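# Clip the loose flower to a dryer peg and level the ring

## Task

Take the flower lying on the table and clip it by its stem onto one of the dryer's pegs, then get the dryer's ring hanging level. No stem may be bent out of shape. At the end the dryer must hang freely from its rail, and every flower must hang head down, held by a clip on its stem.

## Robot and tools

Robot: two arms, left_arm and right_arm, each with a two-finger gripper. Calibrated bases in the scene frame: left_arm at (-0.033, +0.322, 0) m with quat_wxyz (+1.000, 0, 0, -0.025); right_arm at (+0.010, -0.293, 0) m with quat_wxyz (+1.000, 0, 0, +0.012). A two-camera stand is fixed to the floor behind the arms. Loose objects may occasionally get a brief push from outside.

Frame: all positions, orientations and offsets use the scene frame. Its origin is at table-top height, halfway between the nominal bases; +x points out over the table, +z up, and left_arm sits on the +y side (arm names do not match image left/right). Each gripper's fingers point along its own +z and open and close along its own y. end_effector_position is the spot between the pads, just under 1 cm behind the tips. Printed poses can be off by a few centimetres, more at long reach.

Row layout (shared by execute_actions and move): 14 numbers, each in [-1, 1]. First left_arm: dx, dy, dz, rx, ry, rz, opening; then the same seven for right_arm. Always send all 14, even if one arm is idle. dx to rz are offsets, not poses: they are measured from that arm's Hand target at the start of the action or move, along scene axes; 1.0 equals 0.6 m of travel or 180 degrees of turn. rx, ry, rz form one rotation vector, turned about the Hand target's position. A translation longer than 1.0 overall is scaled down along its direction. Opening is absolute, not an offset: +1 fully open (about 87 mm between pads), +0.5 about 69 mm, 0 about 43 mm, -0.5 about 18 mm, -1 closed. A 0 in the opening slot really commands 43 mm, so to leave a gripper unchanged resend its current command (see Tool commands).

execute_actions(actions, cameras): actions is a list of actions; each action is up to 15 rows, one per 1/30 s control step, and a short action repeats its final row to fill 15 steps. Every row counts from the pose held when that action began, not from the previous row; a new action or call restarts from the current Hand target, so sending the same offset twice moves twice. Six zeros re-request the present Hand target. Images come back only with an empty actions list or when cameras names them ("all", a list of names, or []).

move(target, speed, blend, opening_speed, blocking, cameras): drives each gripper on a straight line to a target given as one 14-number row or a list of up to 15 rows; all rows are offsets from the same starting Hand targets. speed is in m/s, 0.002 to 2.9 (default 0.25), one value or one per row; rotation is capped at twice that in rad/s. blend, in metres, rounds corners between listed rows; 0 means stop at each. opening_speed (0.2 or more, scale units per second) ramps the fingers. blocking=false returns after about 0.5 s while motion continues. Paths take 0.5 to 10 s and ignore obstacles and the other arm. The result adds a move: line, e.g. done, off_target, moving, held or fault, plus limits such as paced (pose clipped) or held (steps withheld). Unnamed arms finished within 10 mm and 2 degrees.

wait(seconds 0 to 10) lets time pass with commands held; a running move continues. stop brakes the running move. zoom_image(camera, region [x0, y0, x1, y1], at most 504 px each way) enlarges part of that camera's newest image. finished_scene(scene: current scene number) ends the scene irreversibly; the goal must then hold with no help from the robot.

Cameras: cam_head_left, cam_head_right, cam_high, cam_low, cam_left_wrist, cam_right_wrist, each 672x504.

Results: per-arm end_effector_position (m), end_effector_quat_wxyz, Hand target (last commanded pose after clipping; next offsets start here), Joint positions (waist, shoulder, elbow, wrist pitch, wrist yaw, wrist roll, then gripper 0 closed to 1 open), Joint torques (including arm weight; joints 1-3 wrap at ±28 N m), grip_measured (same scale as opening, up to about 1 mm off), Tool commands, optional Joint velocities (omitted if all within noise), motor temperatures, and for action calls some per-step positions.

Control behaviour: each step, commanded orientation is limited to 40 degrees from the measured one. Grippers often rest short or sag under friction and weight; re-sending zeros asks again, or send the missing distance. Check position and tilt after each move. Tiny moves may not happen or may go sideways. Near the base axis, small gripper motions can swing the whole arm; route around the base, as passing close can change shoulder posture. Joint ranges (rad): waist -2.618 to 3.054, shoulder 0 to 3.142, elbow 0 to 3.142 (straight at 2.901), wrist pitch and yaw -1.571 to 1.571, wrist roll -2.094 to 2.094.

Gripping: to hold, command about 0.04 below the grip_measured value at first contact for full force (about 20 N per pad); less difference grips more softly. Avoid fast closes and never close on the other arm's fingers. Stems must not be deformed, so grip them gently.

Avoid: anything falling off or being left off the table, dropping or releasing moving parts, hard hits on fixed or heavy things, fast contacts, pushing far beyond a contact point, arm-to-arm collisions, and strain on the wrist-camera cables (cable contact counts as the hand touching). An arm blocked by something keeps pressing; command its target back past the gripper. Motor heat rises from holding loads, stretched poses and unreachable targets; MOTOR HOT appears at 75 °C, at 90 °C that arm folds and idles, at 100 °C it collapses. While you think, the robot holds its last command and running moves continue.

Each tool is called after ">>>" in YAML: its name, and indented under it one key for each argument.

## Session

>>> execute_actions:
  actions: []

Scene clock: 0.00 s.
left_arm: end_effector_position=(+0.3330, +0.3231, +0.0643) grip_measured=+0.988 end_effector_quat_wxyz=(+0.629, -0.073, +0.771, +0.063) | right_arm: end_effector_position=(+0.3850, -0.2674, +0.0677) grip_measured=+1.000 end_effector_quat_wxyz=(+0.627, -0.058, +0.777, -0.003)
Joint positions: left_arm=[-0.096 1.549 0.237 1.098 -0.332 -0.066 0.994] | right_arm=[0.058 1.535 0.267 1.053 0.011 -0.078 1]
Joint velocities: within noise
Joint torques (N m): no reading
Motor temperatures (°C): left_arm=[25 30 29 30 25 28 22] | right_arm=[25 31 29 32 23 25 23]
Heat: left arm: 30 °C; right arm: 32 °C.
Hand target: left_arm +0.3335, +0.3230, +0.0646; +0.628, -0.072, +0.772, +0.063 | right_arm +0.3883, -0.2671, +0.0744; +0.635, -0.058, +0.770, -0.003
Tool commands: left_gripper/opening=+1.0 right_gripper/opening=+1.0

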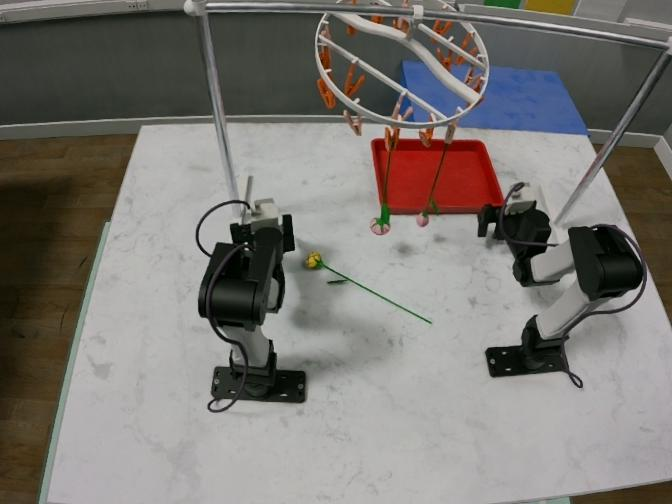

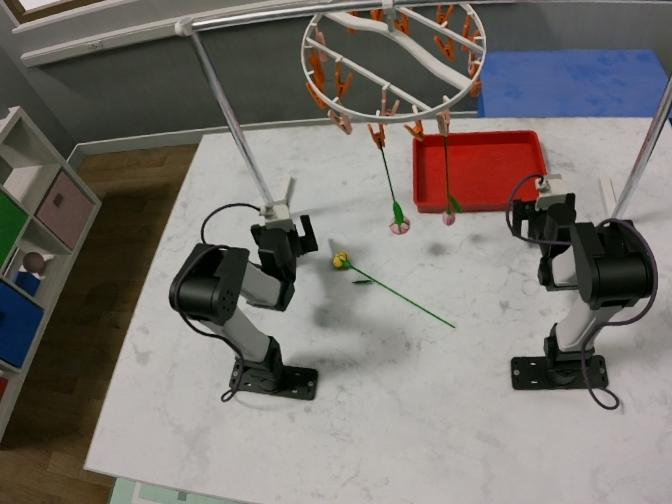

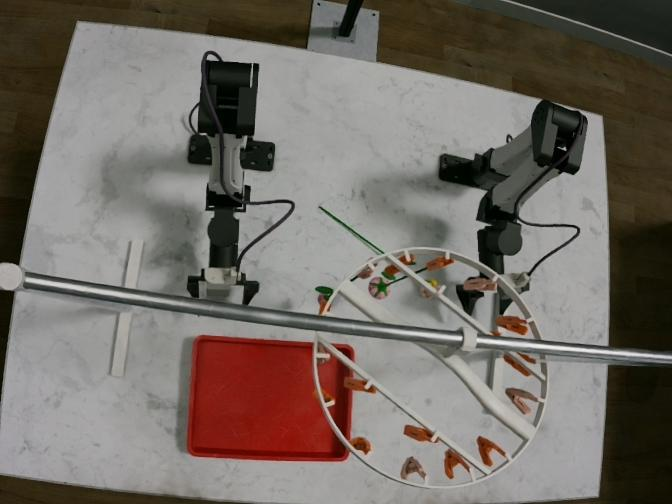

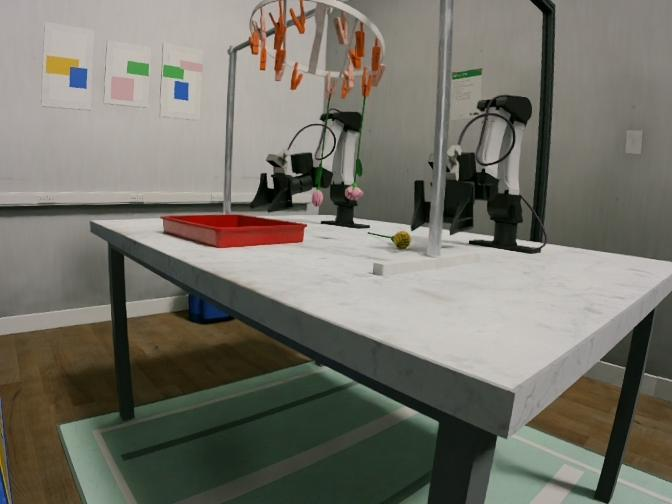

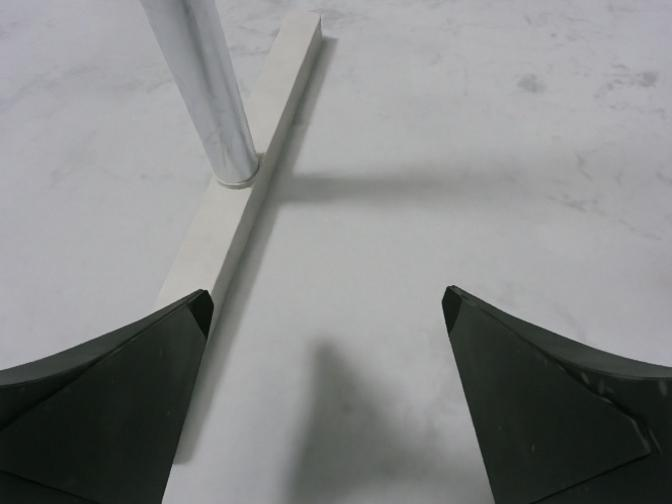

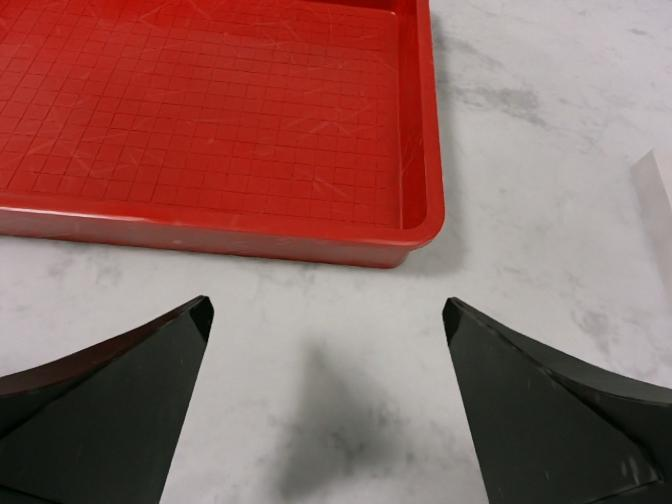

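>>> zoom_image:
  camera: "cam_head_left"
  region: [290, 0, 520, 172]

>>> zoom_image:
  camera: "cam_high"
  region: [290, 180, 570, 500]

>>> zoom_image:
  camera: "cam_low"
  region: [220, 0, 460, 260]

>>> zoom_image:
  camera: "cam_head_right"
  region: [270, 0, 520, 260]

Scaled by 2.191 from the camera's 672x504 image, which has a finer 960x720 frame.

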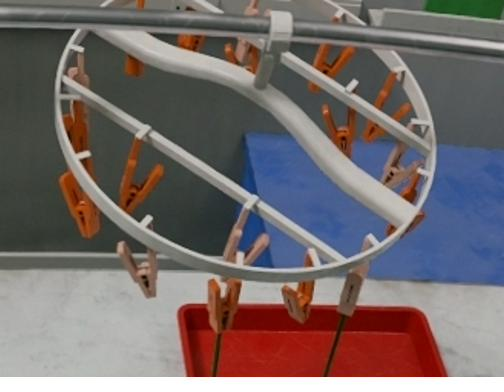

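Scaled by 1.575 from the camera's 672x504 image, which has a finer 960x720 frame.

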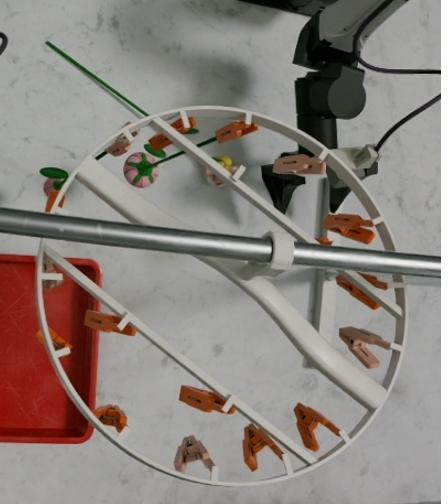

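Scaled by 1.938 from the camera's 672x504 image, which has a finer 960x720 frame.

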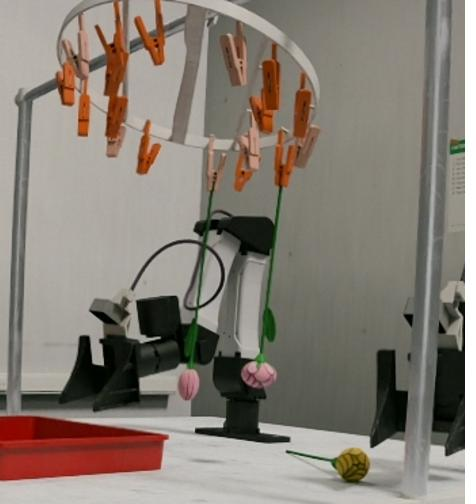

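Scaled by 1.938 from the camera's 672x504 image, which has a finer 960x720 frame.

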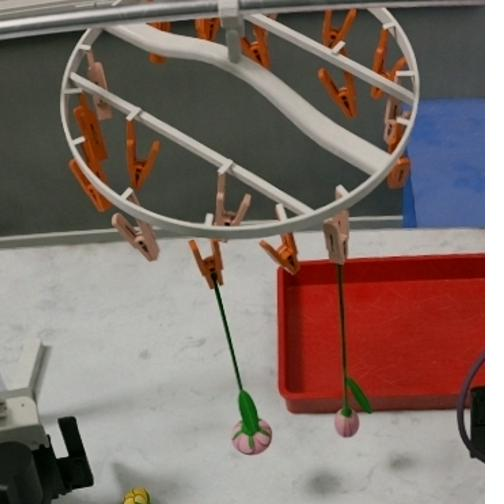

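>>> zoom_image:
  camera: "cam_head_left"
  region: [340, 80, 470, 180]

>>> zoom_image:
  camera: "cam_low"
  region: [310, 20, 400, 110]

>>> zoom_image:
  camera: "cam_low"
  region: [240, 0, 320, 100]

>>> zoom_image:
  camera: "cam_high"
  region: [310, 190, 450, 310]

>>> zoom_image:
  camera: "cam_head_left"
  region: [290, 230, 450, 340]

Scaled by 3.877 from the camera's 672x504 image, which has a finer 960x720 frame.

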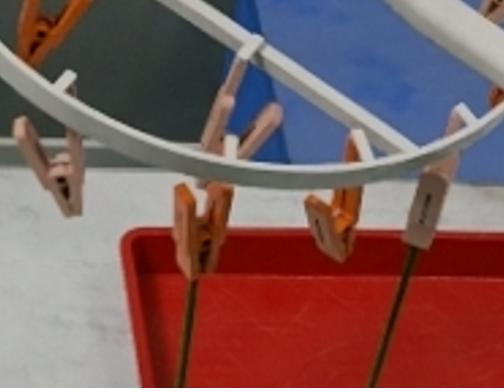

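Scaled by 5.600 from the camera's 672x504 image, which has a finer 960x720 frame.

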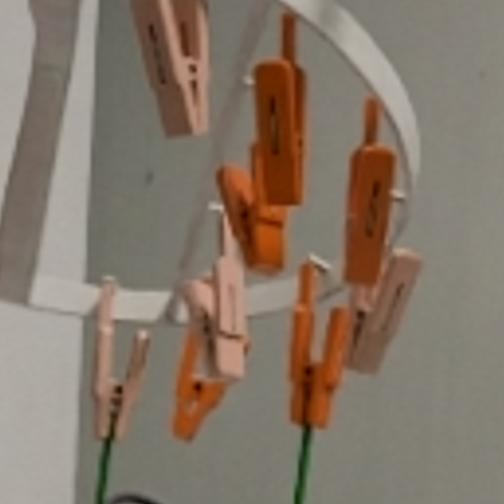

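Scaled by 5.040 from the camera's 672x504 image, which has a finer 960x720 frame.

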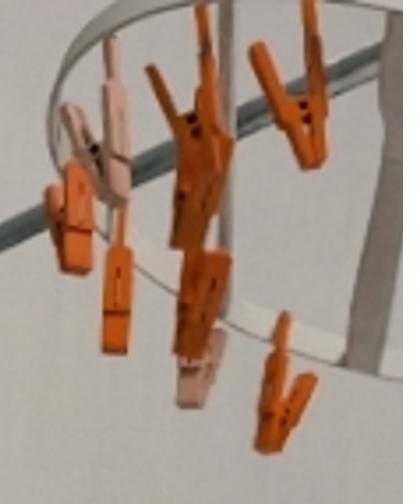

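Scaled by 3.600 from the camera's 672x504 image, which has a finer 960x720 frame.

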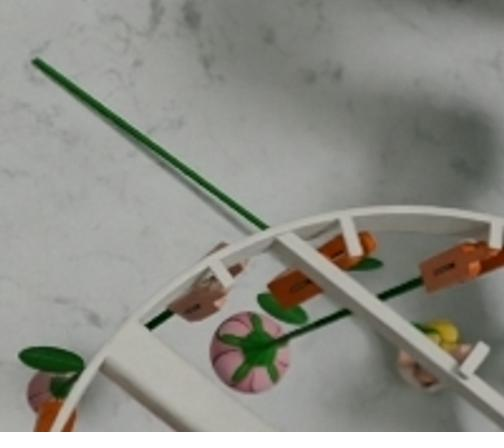

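Scaled by 3.150 from the camera's 672x504 image, which has a finer 960x720 frame.

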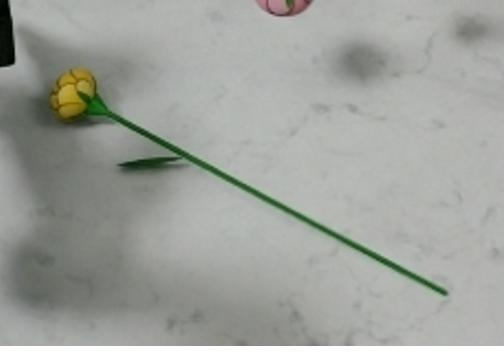

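>>> move:
  target: [-0.056, -0.038, 0.392, 0, 0, 0, -1, -0.147, 0.112, 0.543, 0, 0, 0, -1]
  cameras: ["all"]

Scene clock: 94.47 s.
left_arm: end_effector_position=(+0.2986, +0.3002, +0.2958) grip_measured=-1.000 end_effector_quat_wxyz=(+0.629, -0.065, +0.772, +0.061) | right_arm: end_effector_position=(+0.3017, -0.1983, +0.3901) grip_measured=-0.983 end_effector_quat_wxyz=(+0.629, -0.068, +0.775, -0.005)
Joint positions: left_arm=[-0.243 0.929 0.944 -0.242 -0.463 -0.089 0] | right_arm=[0.563 1.007 1.395 -0.629 0.496 0.021 0.009]
Joint torques (N m): left_arm=[-0.55 -0.66 9.44 1.81 -0.15 -0.15] | right_arm=[0.13 -0.98 8.61 2.08 0.16 0.14]
Motor temperatures (°C): left_arm=[25 32 32 36 25 28 22] | right_arm=[25 33 31 40 23 24 22]
Heat: left arm: 36 °C; right arm: 40 °C.
Hand target: left_arm +0.3000, +0.3002, +0.2998; +0.628, -0.072, +0.772, +0.063 | right_arm +0.3001, -0.1999, +0.4002; +0.635, -0.058, +0.770, -0.003
Off the commanded pose: left_arm 0.004 m, 1 deg | right_arm 0.010 m, 1 deg.
move: done

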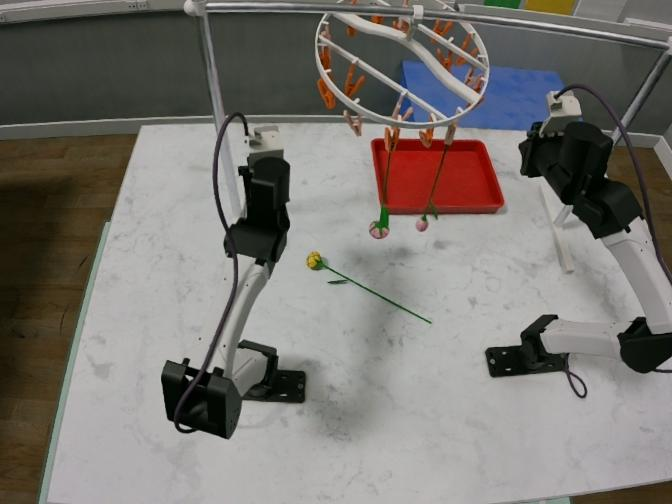

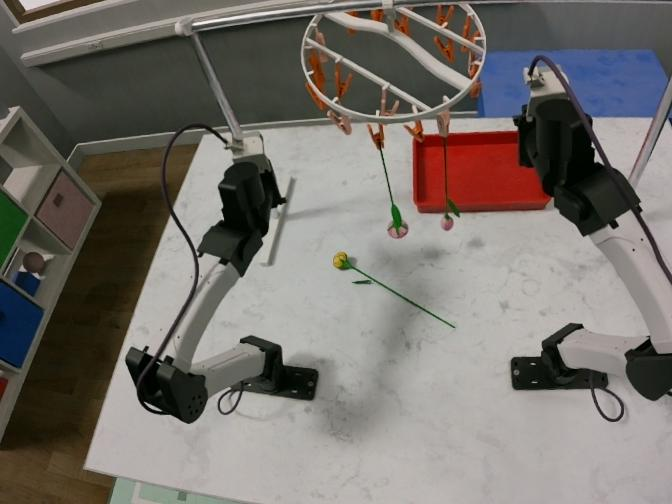

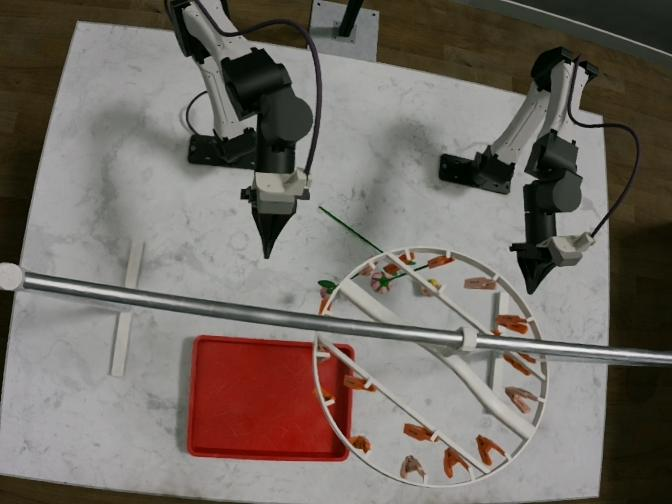

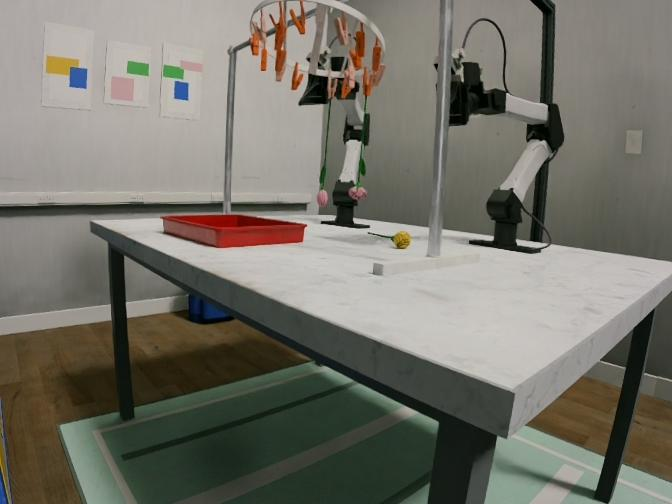

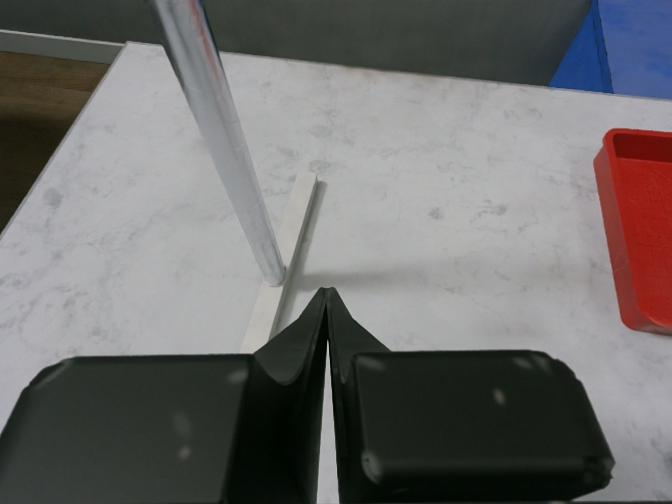

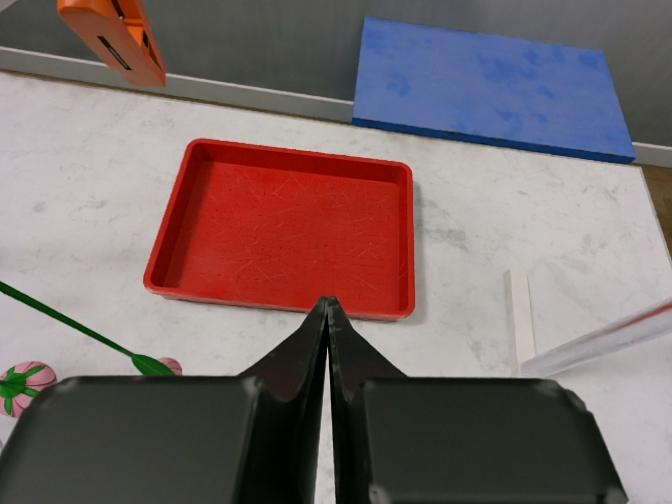

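>>> zoom_image:
  camera: "cam_head_left"
  region: [370, 0, 470, 80]

>>> zoom_image:
  camera: "cam_high"
  region: [420, 300, 520, 380]

>>> zoom_image:
  camera: "cam_head_right"
  region: [350, 0, 430, 60]

>>> zoom_image:
  camera: "cam_high"
  region: [390, 400, 550, 500]

>>> zoom_image:
  camera: "cam_head_left"
  region: [380, 0, 500, 90]

Scaled by 5.040 from the camera's 672x504 image, which has a finer 960x720 frame.

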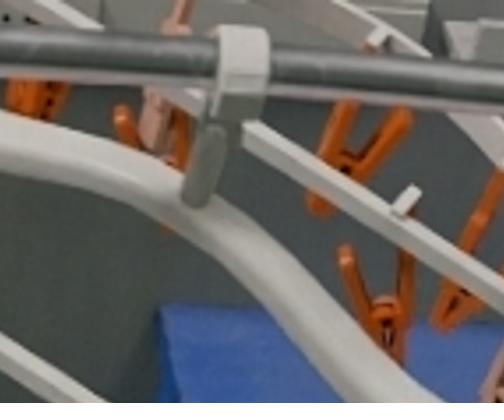

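Scaled by 5.040 from the camera's 672x504 image, which has a finer 960x720 frame.

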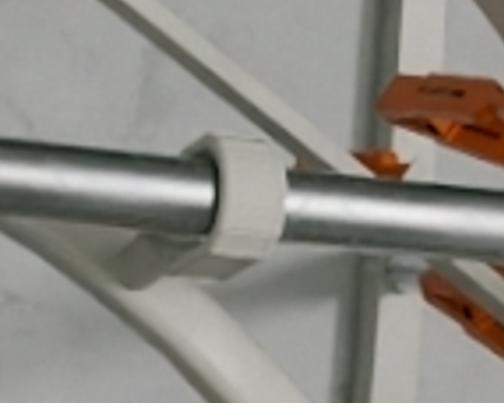

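Scaled by 6.300 from the camera's 672x504 image, which has a finer 960x720 frame.

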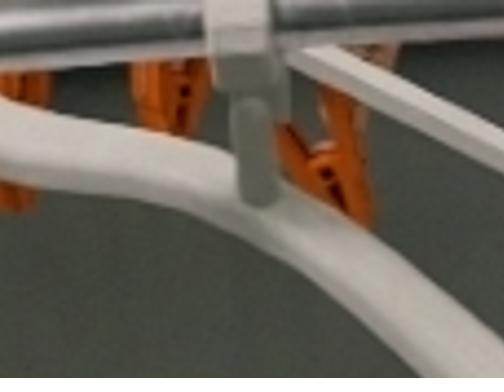

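Scaled by 3.150 from the camera's 672x504 image, which has a finer 960x720 frame.

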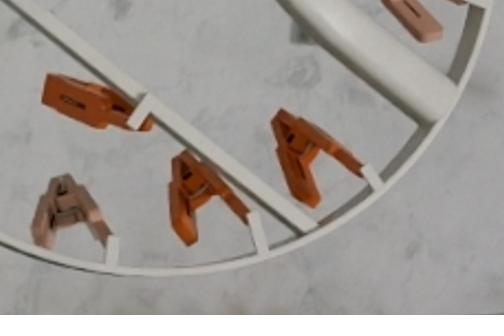

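Scaled by 4.200 from the camera's 672x504 image, which has a finer 960x720 frame.

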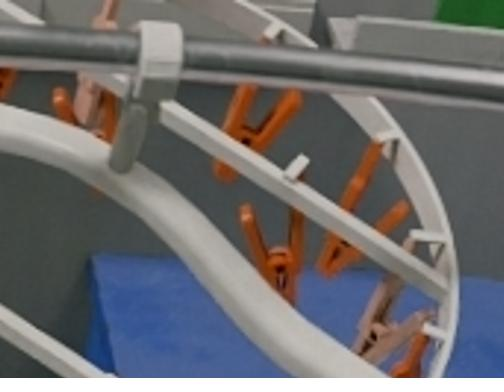

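>>> move:
  target: [-0.072, -0.2237, 0.3403, -0.4995, -0.0555, -0.0403, 0.3, 0, 0, 0, 0, 0, 0, -1]
  cameras: ["all"]

Scene clock: 363.80 s.
left_arm: end_effector_position=(+0.2562, +0.1644, +0.4958) grip_measured=+0.300 end_effector_quat_wxyz=(+0.453, -0.449, +0.553, -0.537) | right_arm: end_effector_position=(+0.3016, -0.1984, +0.3899) grip_measured=-0.983 end_effector_quat_wxyz=(+0.629, -0.067, +0.775, -0.005)
Joint positions: left_arm=[-0.542 1.02 1.474 -0.468 -0.403 -1.558 0.65] | right_arm=[0.563 1.007 1.395 -0.629 0.496 0.021 0.009]
Joint torques (N m): left_arm=[-0.54 -0.44 8.24 1.84 -0.19 -0.09] | right_arm=[0.13 -0.98 8.61 2.06 0.14 0.16]
Motor temperatures (°C): left_arm=[25 28 46 40 26 27 22] | right_arm=[24 29 37 40 23 24 22]
Heat: left arm: 46 °C; right arm: 40 °C.
Hand target: left_arm +0.2567, +0.1660, +0.5040; +0.455, -0.455, +0.541, -0.542 | right_arm +0.3001, -0.1999, +0.4002; +0.635, -0.058, +0.770, -0.003
Off the commanded pose: left_arm 0.008 m, 2 deg | right_arm 0.011 m, 1 deg.
move: off_target (right_arm)

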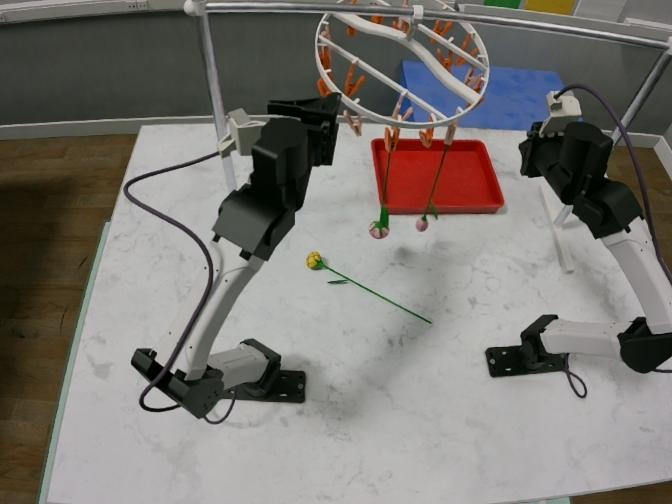

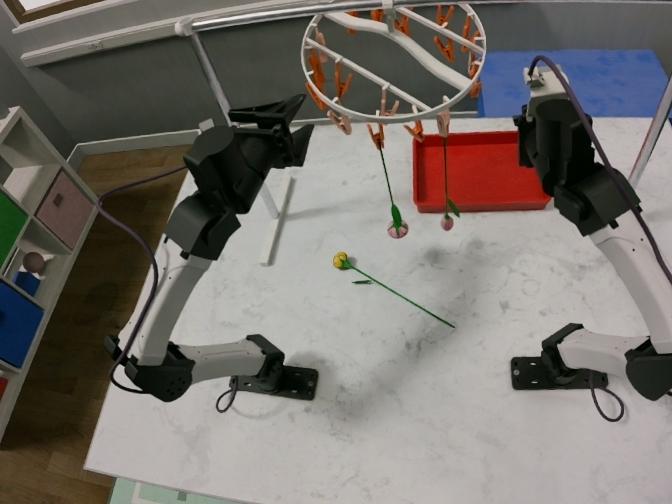

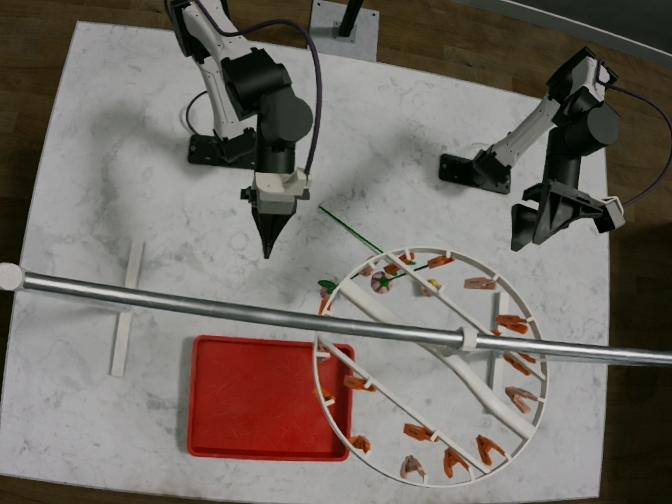

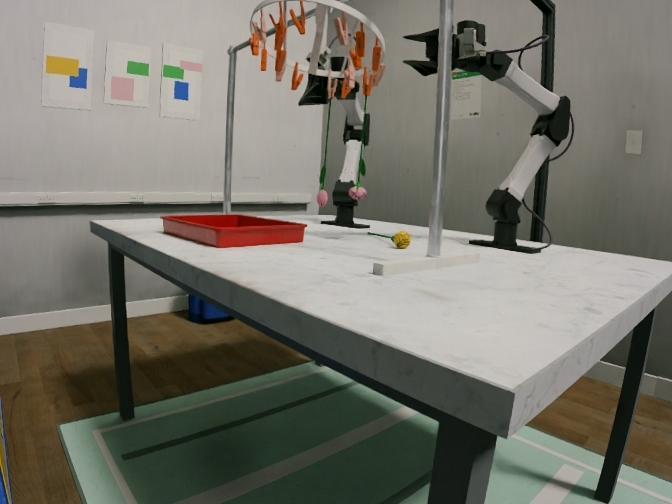

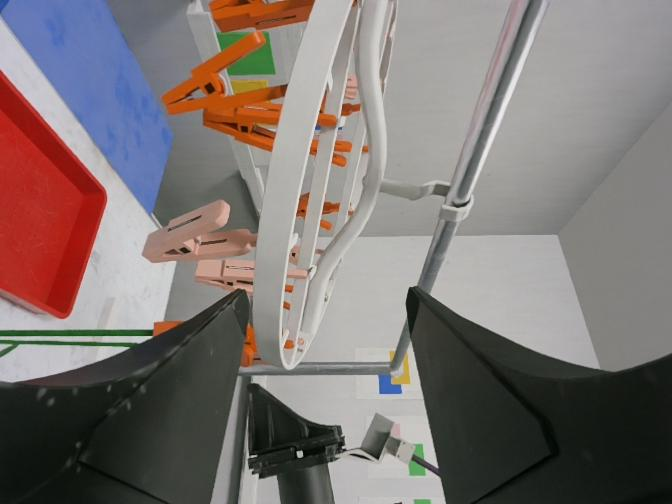

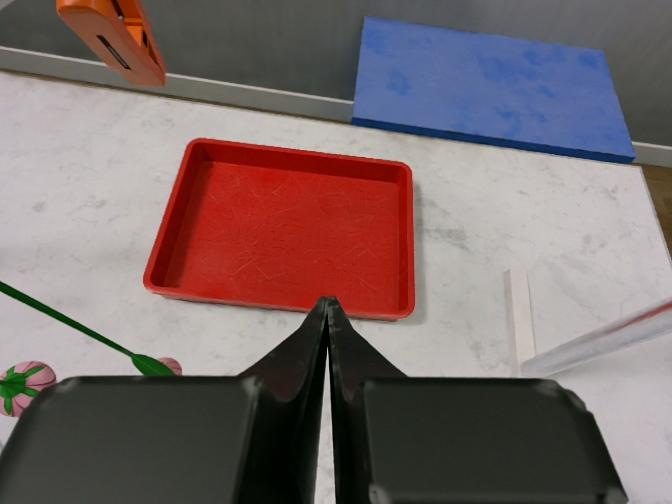

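>>> move:
  target: [0.075, -0.013, -0.045, 0, 0, 0, 0.3, 0, 0, 0, 0, 0, 0, -1]
  speed: 0.12
  cameras: ["cam_left_wrist", "cam_high", "cam_head_left"]

Scene clock: 379.10 s.
left_arm: end_effector_position=(+0.2988, +0.1596, +0.4825) grip_measured=+0.300 end_effector_quat_wxyz=(+0.461, -0.452, +0.538, -0.542) | right_arm: end_effector_position=(+0.3016, -0.1984, +0.3899) grip_measured=-0.983 end_effector_quat_wxyz=(+0.629, -0.067, +0.775, -0.005)
Joint positions: left_arm=[-0.456 1.098 1.404 -0.294 -0.337 -1.559 0.65] | right_arm=[0.563 1.007 1.395 -0.629 0.496 0.021 0.009]
Joint torques (N m): left_arm=[0.17 -1.91 5.63 1.87 0.13 -0.06] | right_arm=[0.14 -0.98 8.61 2.06 0.14 0.16]
Heat: left arm: 44 °C; right arm: 40 °C.
Hand target: left_arm +0.3017, +0.1582, +0.4770; +0.454, -0.455, +0.541, -0.542 | right_arm +0.3001, -0.1999, +0.4002; +0.635, -0.058, +0.770, -0.003
Off the commanded pose: left_arm 0.006 m, 1 deg | right_arm 0.011 m, 1 deg.
move: off_target (right_arm)
Images, in order (width x height): cam_head_left 672x504, cam_high 672x504, cam_left_wrist 672x504.

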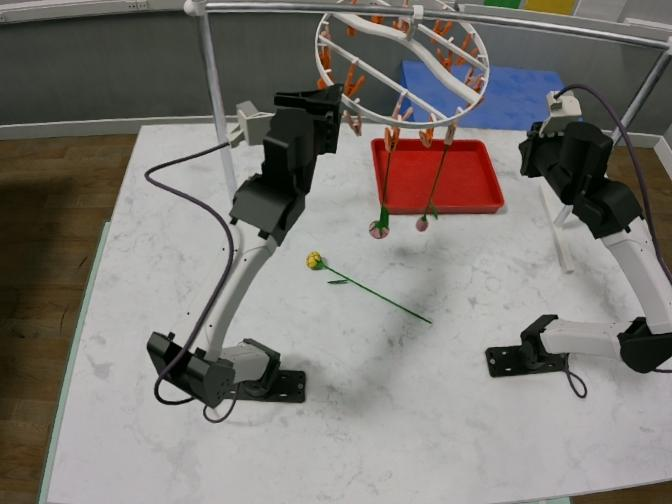

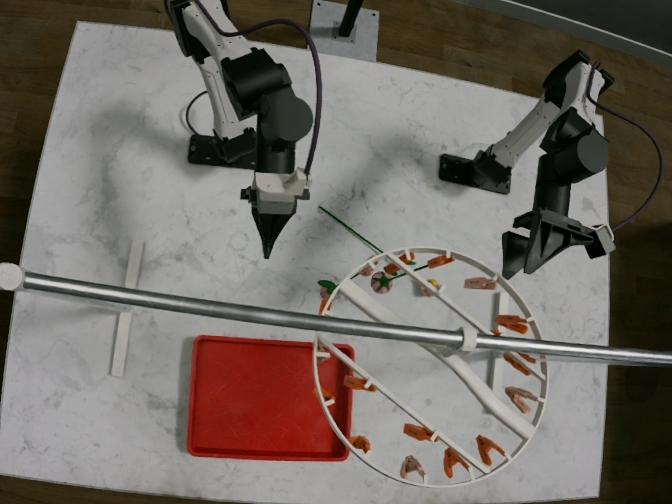

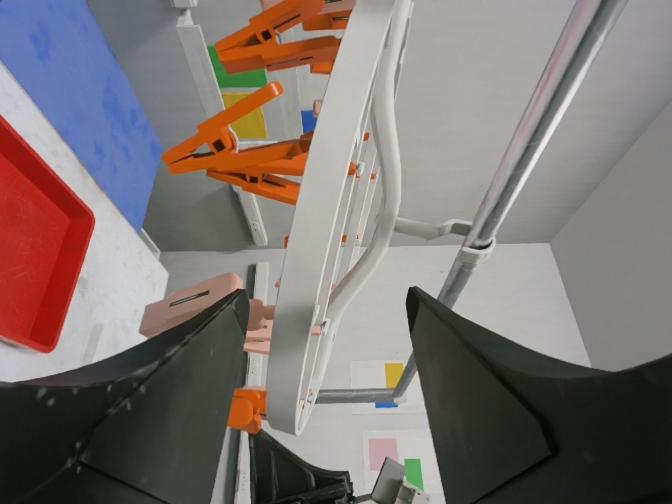

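>>> move:
  target:
    - [0, 0.027, -0.017, 0, 0, 0, 0.3, 0, 0, 0, 0, 0, 0, -1]
    - [0.055, 0.022, -0.018, 0, 0, 0, 0.3, 0, 0, 0, 0, 0, 0, -1]
  speed: 0.08
  blend: 0.005
  cameras: ["cam_left_wrist", "cam_high", "cam_low"]

Scene clock: 398.17 s.
left_arm: end_effector_position=(+0.3345, +0.1714, +0.4561) grip_measured=+0.300 end_effector_quat_wxyz=(+0.456, -0.457, +0.548, -0.532) | right_arm: end_effector_position=(+0.3016, -0.1984, +0.3899) grip_measured=-0.983 end_effector_quat_wxyz=(+0.629, -0.067, +0.775, -0.005)
Joint positions: left_arm=[-0.329 1.156 1.35 -0.212 -0.212 -1.56 0.65] | right_arm=[0.563 1.007 1.395 -0.629 0.496 0.021 0.009]
Joint torques (N m): left_arm=[0.43 -2.26 9.25 1.91 0.13 -0.05] | right_arm=[0.13 -0.96 8.61 2.06 0.14 0.16]
Heat: left arm: 42 °C; right arm: 40 °C.
Hand target: left_arm +0.3347, +0.1714, +0.4663; +0.455, -0.455, +0.541, -0.542 | right_arm +0.3001, -0.1999, +0.4002; +0.635, -0.058, +0.770, -0.003
Off the commanded pose: left_arm 0.010 m, 1 deg | right_arm 0.011 m, 1 deg.
move: off_target (right_arm)
Images, in order (width x height): cam_high 672x504, cam_low 672x504, cam_left_wrist 672x504.

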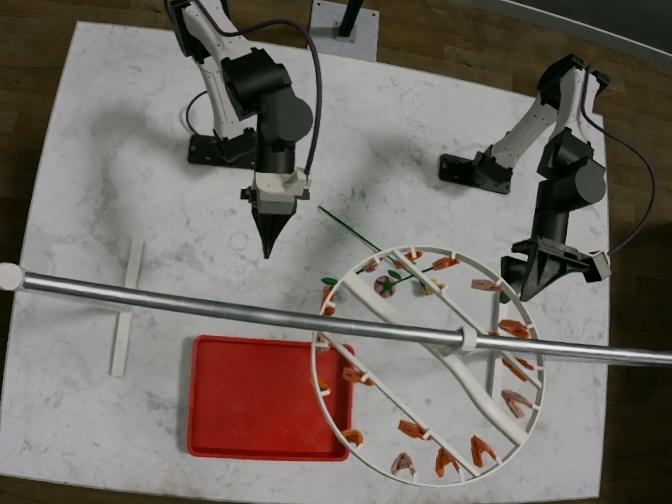

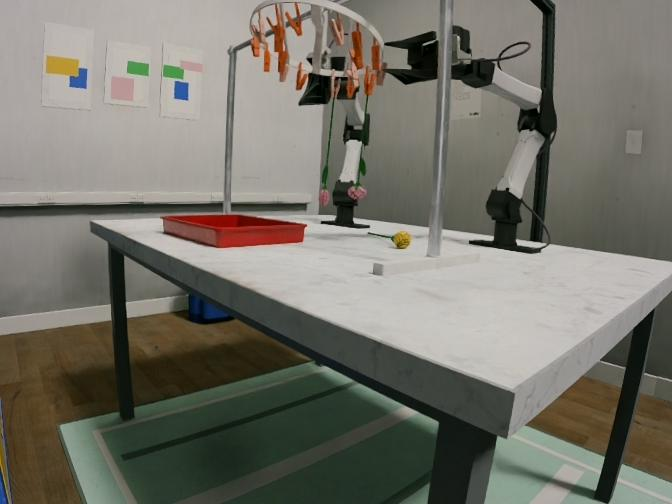

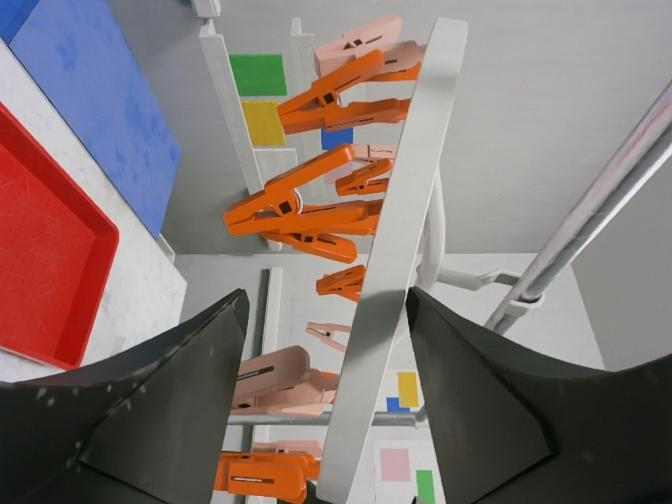

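>>> move:
  target: [-0.05, 0.009, 0.025, 0, 0, 0, 0.3, 0, 0, 0, 0, 0, 0, -1]
  speed: 0.08
  cameras: ["cam_left_wrist", "cam_high"]

Scene clock: 407.53 s.
left_arm: end_effector_position=(+0.3085, +0.1742, +0.4727) grip_measured=+0.300 end_effector_quat_wxyz=(+0.453, -0.450, +0.550, -0.538) | right_arm: end_effector_position=(+0.3016, -0.1984, +0.3899) grip_measured=-0.983 end_effector_quat_wxyz=(+0.629, -0.067, +0.775, -0.005)
Joint positions: left_arm=[-0.348 1.098 1.388 -0.301 -0.212 -1.56 0.65] | right_arm=[0.563 1.007 1.395 -0.629 0.496 0.021 0.009]
Joint torques (N m): left_arm=[-0.57 -2.74 8.44 1.75 -0.22 -0.06] | right_arm=[0.13 -0.98 8.61 2.06 0.14 0.16]
Heat: left arm: 43 °C; right arm: 40 °C.
Hand target: left_arm +0.3048, +0.1769, +0.4812; +0.455, -0.455, +0.541, -0.542 | right_arm +0.3001, -0.1999, +0.4002; +0.635, -0.058, +0.770, -0.003
Off the commanded pose: left_arm 0.010 m, 1 deg | right_arm 0.011 m, 1 deg.
move: off_target (right_arm)
Images, in order (width x height): cam_high 672x504, cam_left_wrist 672x504.

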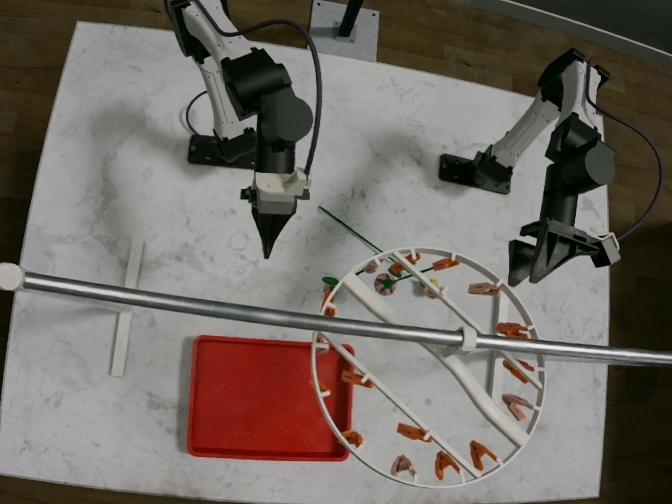

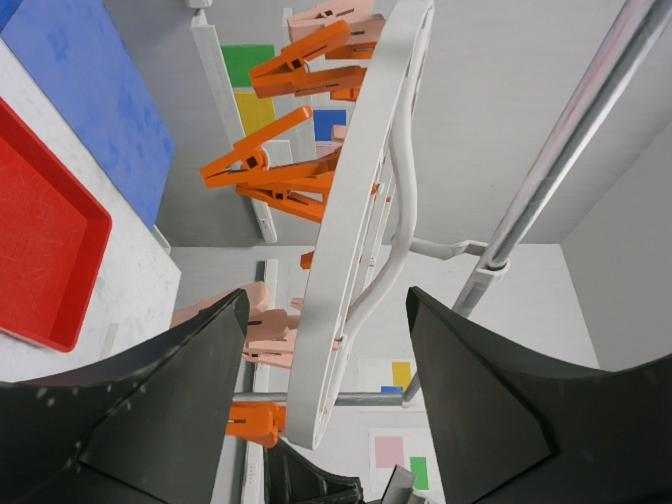

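>>> move:
  target: [0.066, -0.010, 0.003, 0, 0, 0, 0.3, 0, 0, 0, 0, 0, 0, -1]
  speed: 0.08
  cameras: ["cam_left_wrist"]

Scene clock: 419.23 s.
left_arm: end_effector_position=(+0.3431, +0.1712, +0.4747) grip_measured=+0.300 end_effector_quat_wxyz=(+0.457, -0.456, +0.547, -0.533) | right_arm: end_effector_position=(+0.3016, -0.1984, +0.3899) grip_measured=-0.983 end_effector_quat_wxyz=(+0.629, -0.067, +0.775, -0.005)
Joint positions: left_arm=[-0.316 1.213 1.46 -0.261 -0.199 -1.56 0.65] | right_arm=[0.563 1.007 1.395 -0.629 0.496 0.021 0.009]
Joint torques (N m): left_arm=[0.42 -2.45 8.95 1.94 0.14 -0.04] | right_arm=[0.13 -0.98 8.61 2.06 0.14 0.16]
Heat: left arm: 44 °C; right arm: 40 °C.
Hand target: left_arm +0.3443, +0.1708, +0.4830; +0.454, -0.455, +0.541, -0.542 | right_arm +0.3001, -0.1999, +0.4002; +0.635, -0.058, +0.770, -0.003
Off the commanded pose: left_arm 0.008 m, 1 deg | right_arm 0.011 m, 1 deg.
move: off_target (right_arm)
Images, in order (width x height): cam_left_wrist 672x504.

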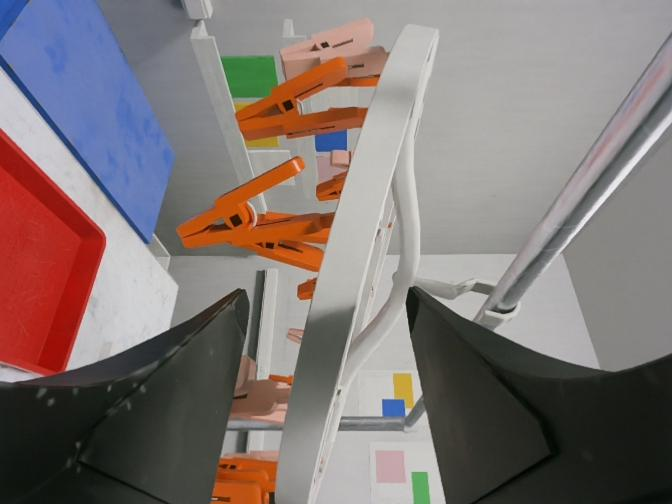

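>>> move:
  target:
    - [0.025, -0.004, 0.002, 0, 0, 0, 0.3, 0, 0, 0, 0, 0, 0, -1]
    - [0.025, -0.004, 0.002, 0, 0, 0, -0.7, 0, 0, 0, 0, 0, 0, -1]
  speed: 0.08
  opening_speed: 0.8
  cameras: ["cam_left_wrist", "cam_high"]

Scene clock: 427.03 s.
left_arm: end_effector_position=(+0.3561, +0.1660, +0.4746) grip_measured=-0.503 end_effector_quat_wxyz=(+0.452, -0.452, +0.553, -0.535) | right_arm: end_effector_position=(+0.3016, -0.1984, +0.3899) grip_measured=-0.983 end_effector_quat_wxyz=(+0.629, -0.067, +0.775, -0.005)
Joint positions: left_arm=[-0.303 1.264 1.498 -0.254 -0.168 -1.557 0.249] | right_arm=[0.563 1.007 1.395 -0.629 0.496 0.021 0.009]
Joint torques (N m): left_arm=[0.29 -2.76 9.16 1.99 -0.07 -0.13] | right_arm=[0.13 -0.98 8.61 2.06 0.14 0.16]
Heat: left arm: 45 °C; right arm: 40 °C.
Hand target: left_arm +0.3593, +0.1684, +0.4843; +0.455, -0.455, +0.541, -0.542 | right_arm +0.3001, -0.1999, +0.4002; +0.635, -0.058, +0.770, -0.003
Off the commanded pose: left_arm 0.010 m, 2 deg | right_arm 0.011 m, 1 deg.
move: off_target (right_arm)
Images, in order (width x height): cam_high 672x504, cam_left_wrist 672x504.

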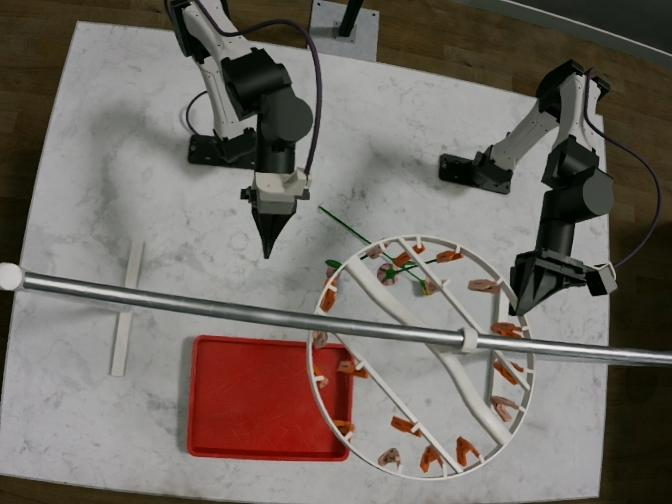

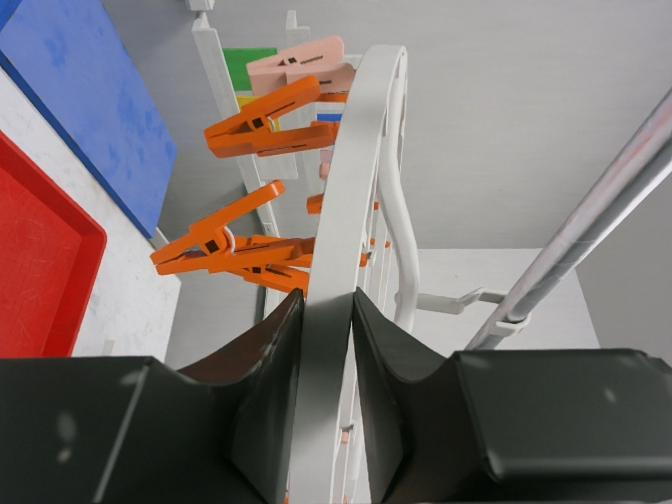

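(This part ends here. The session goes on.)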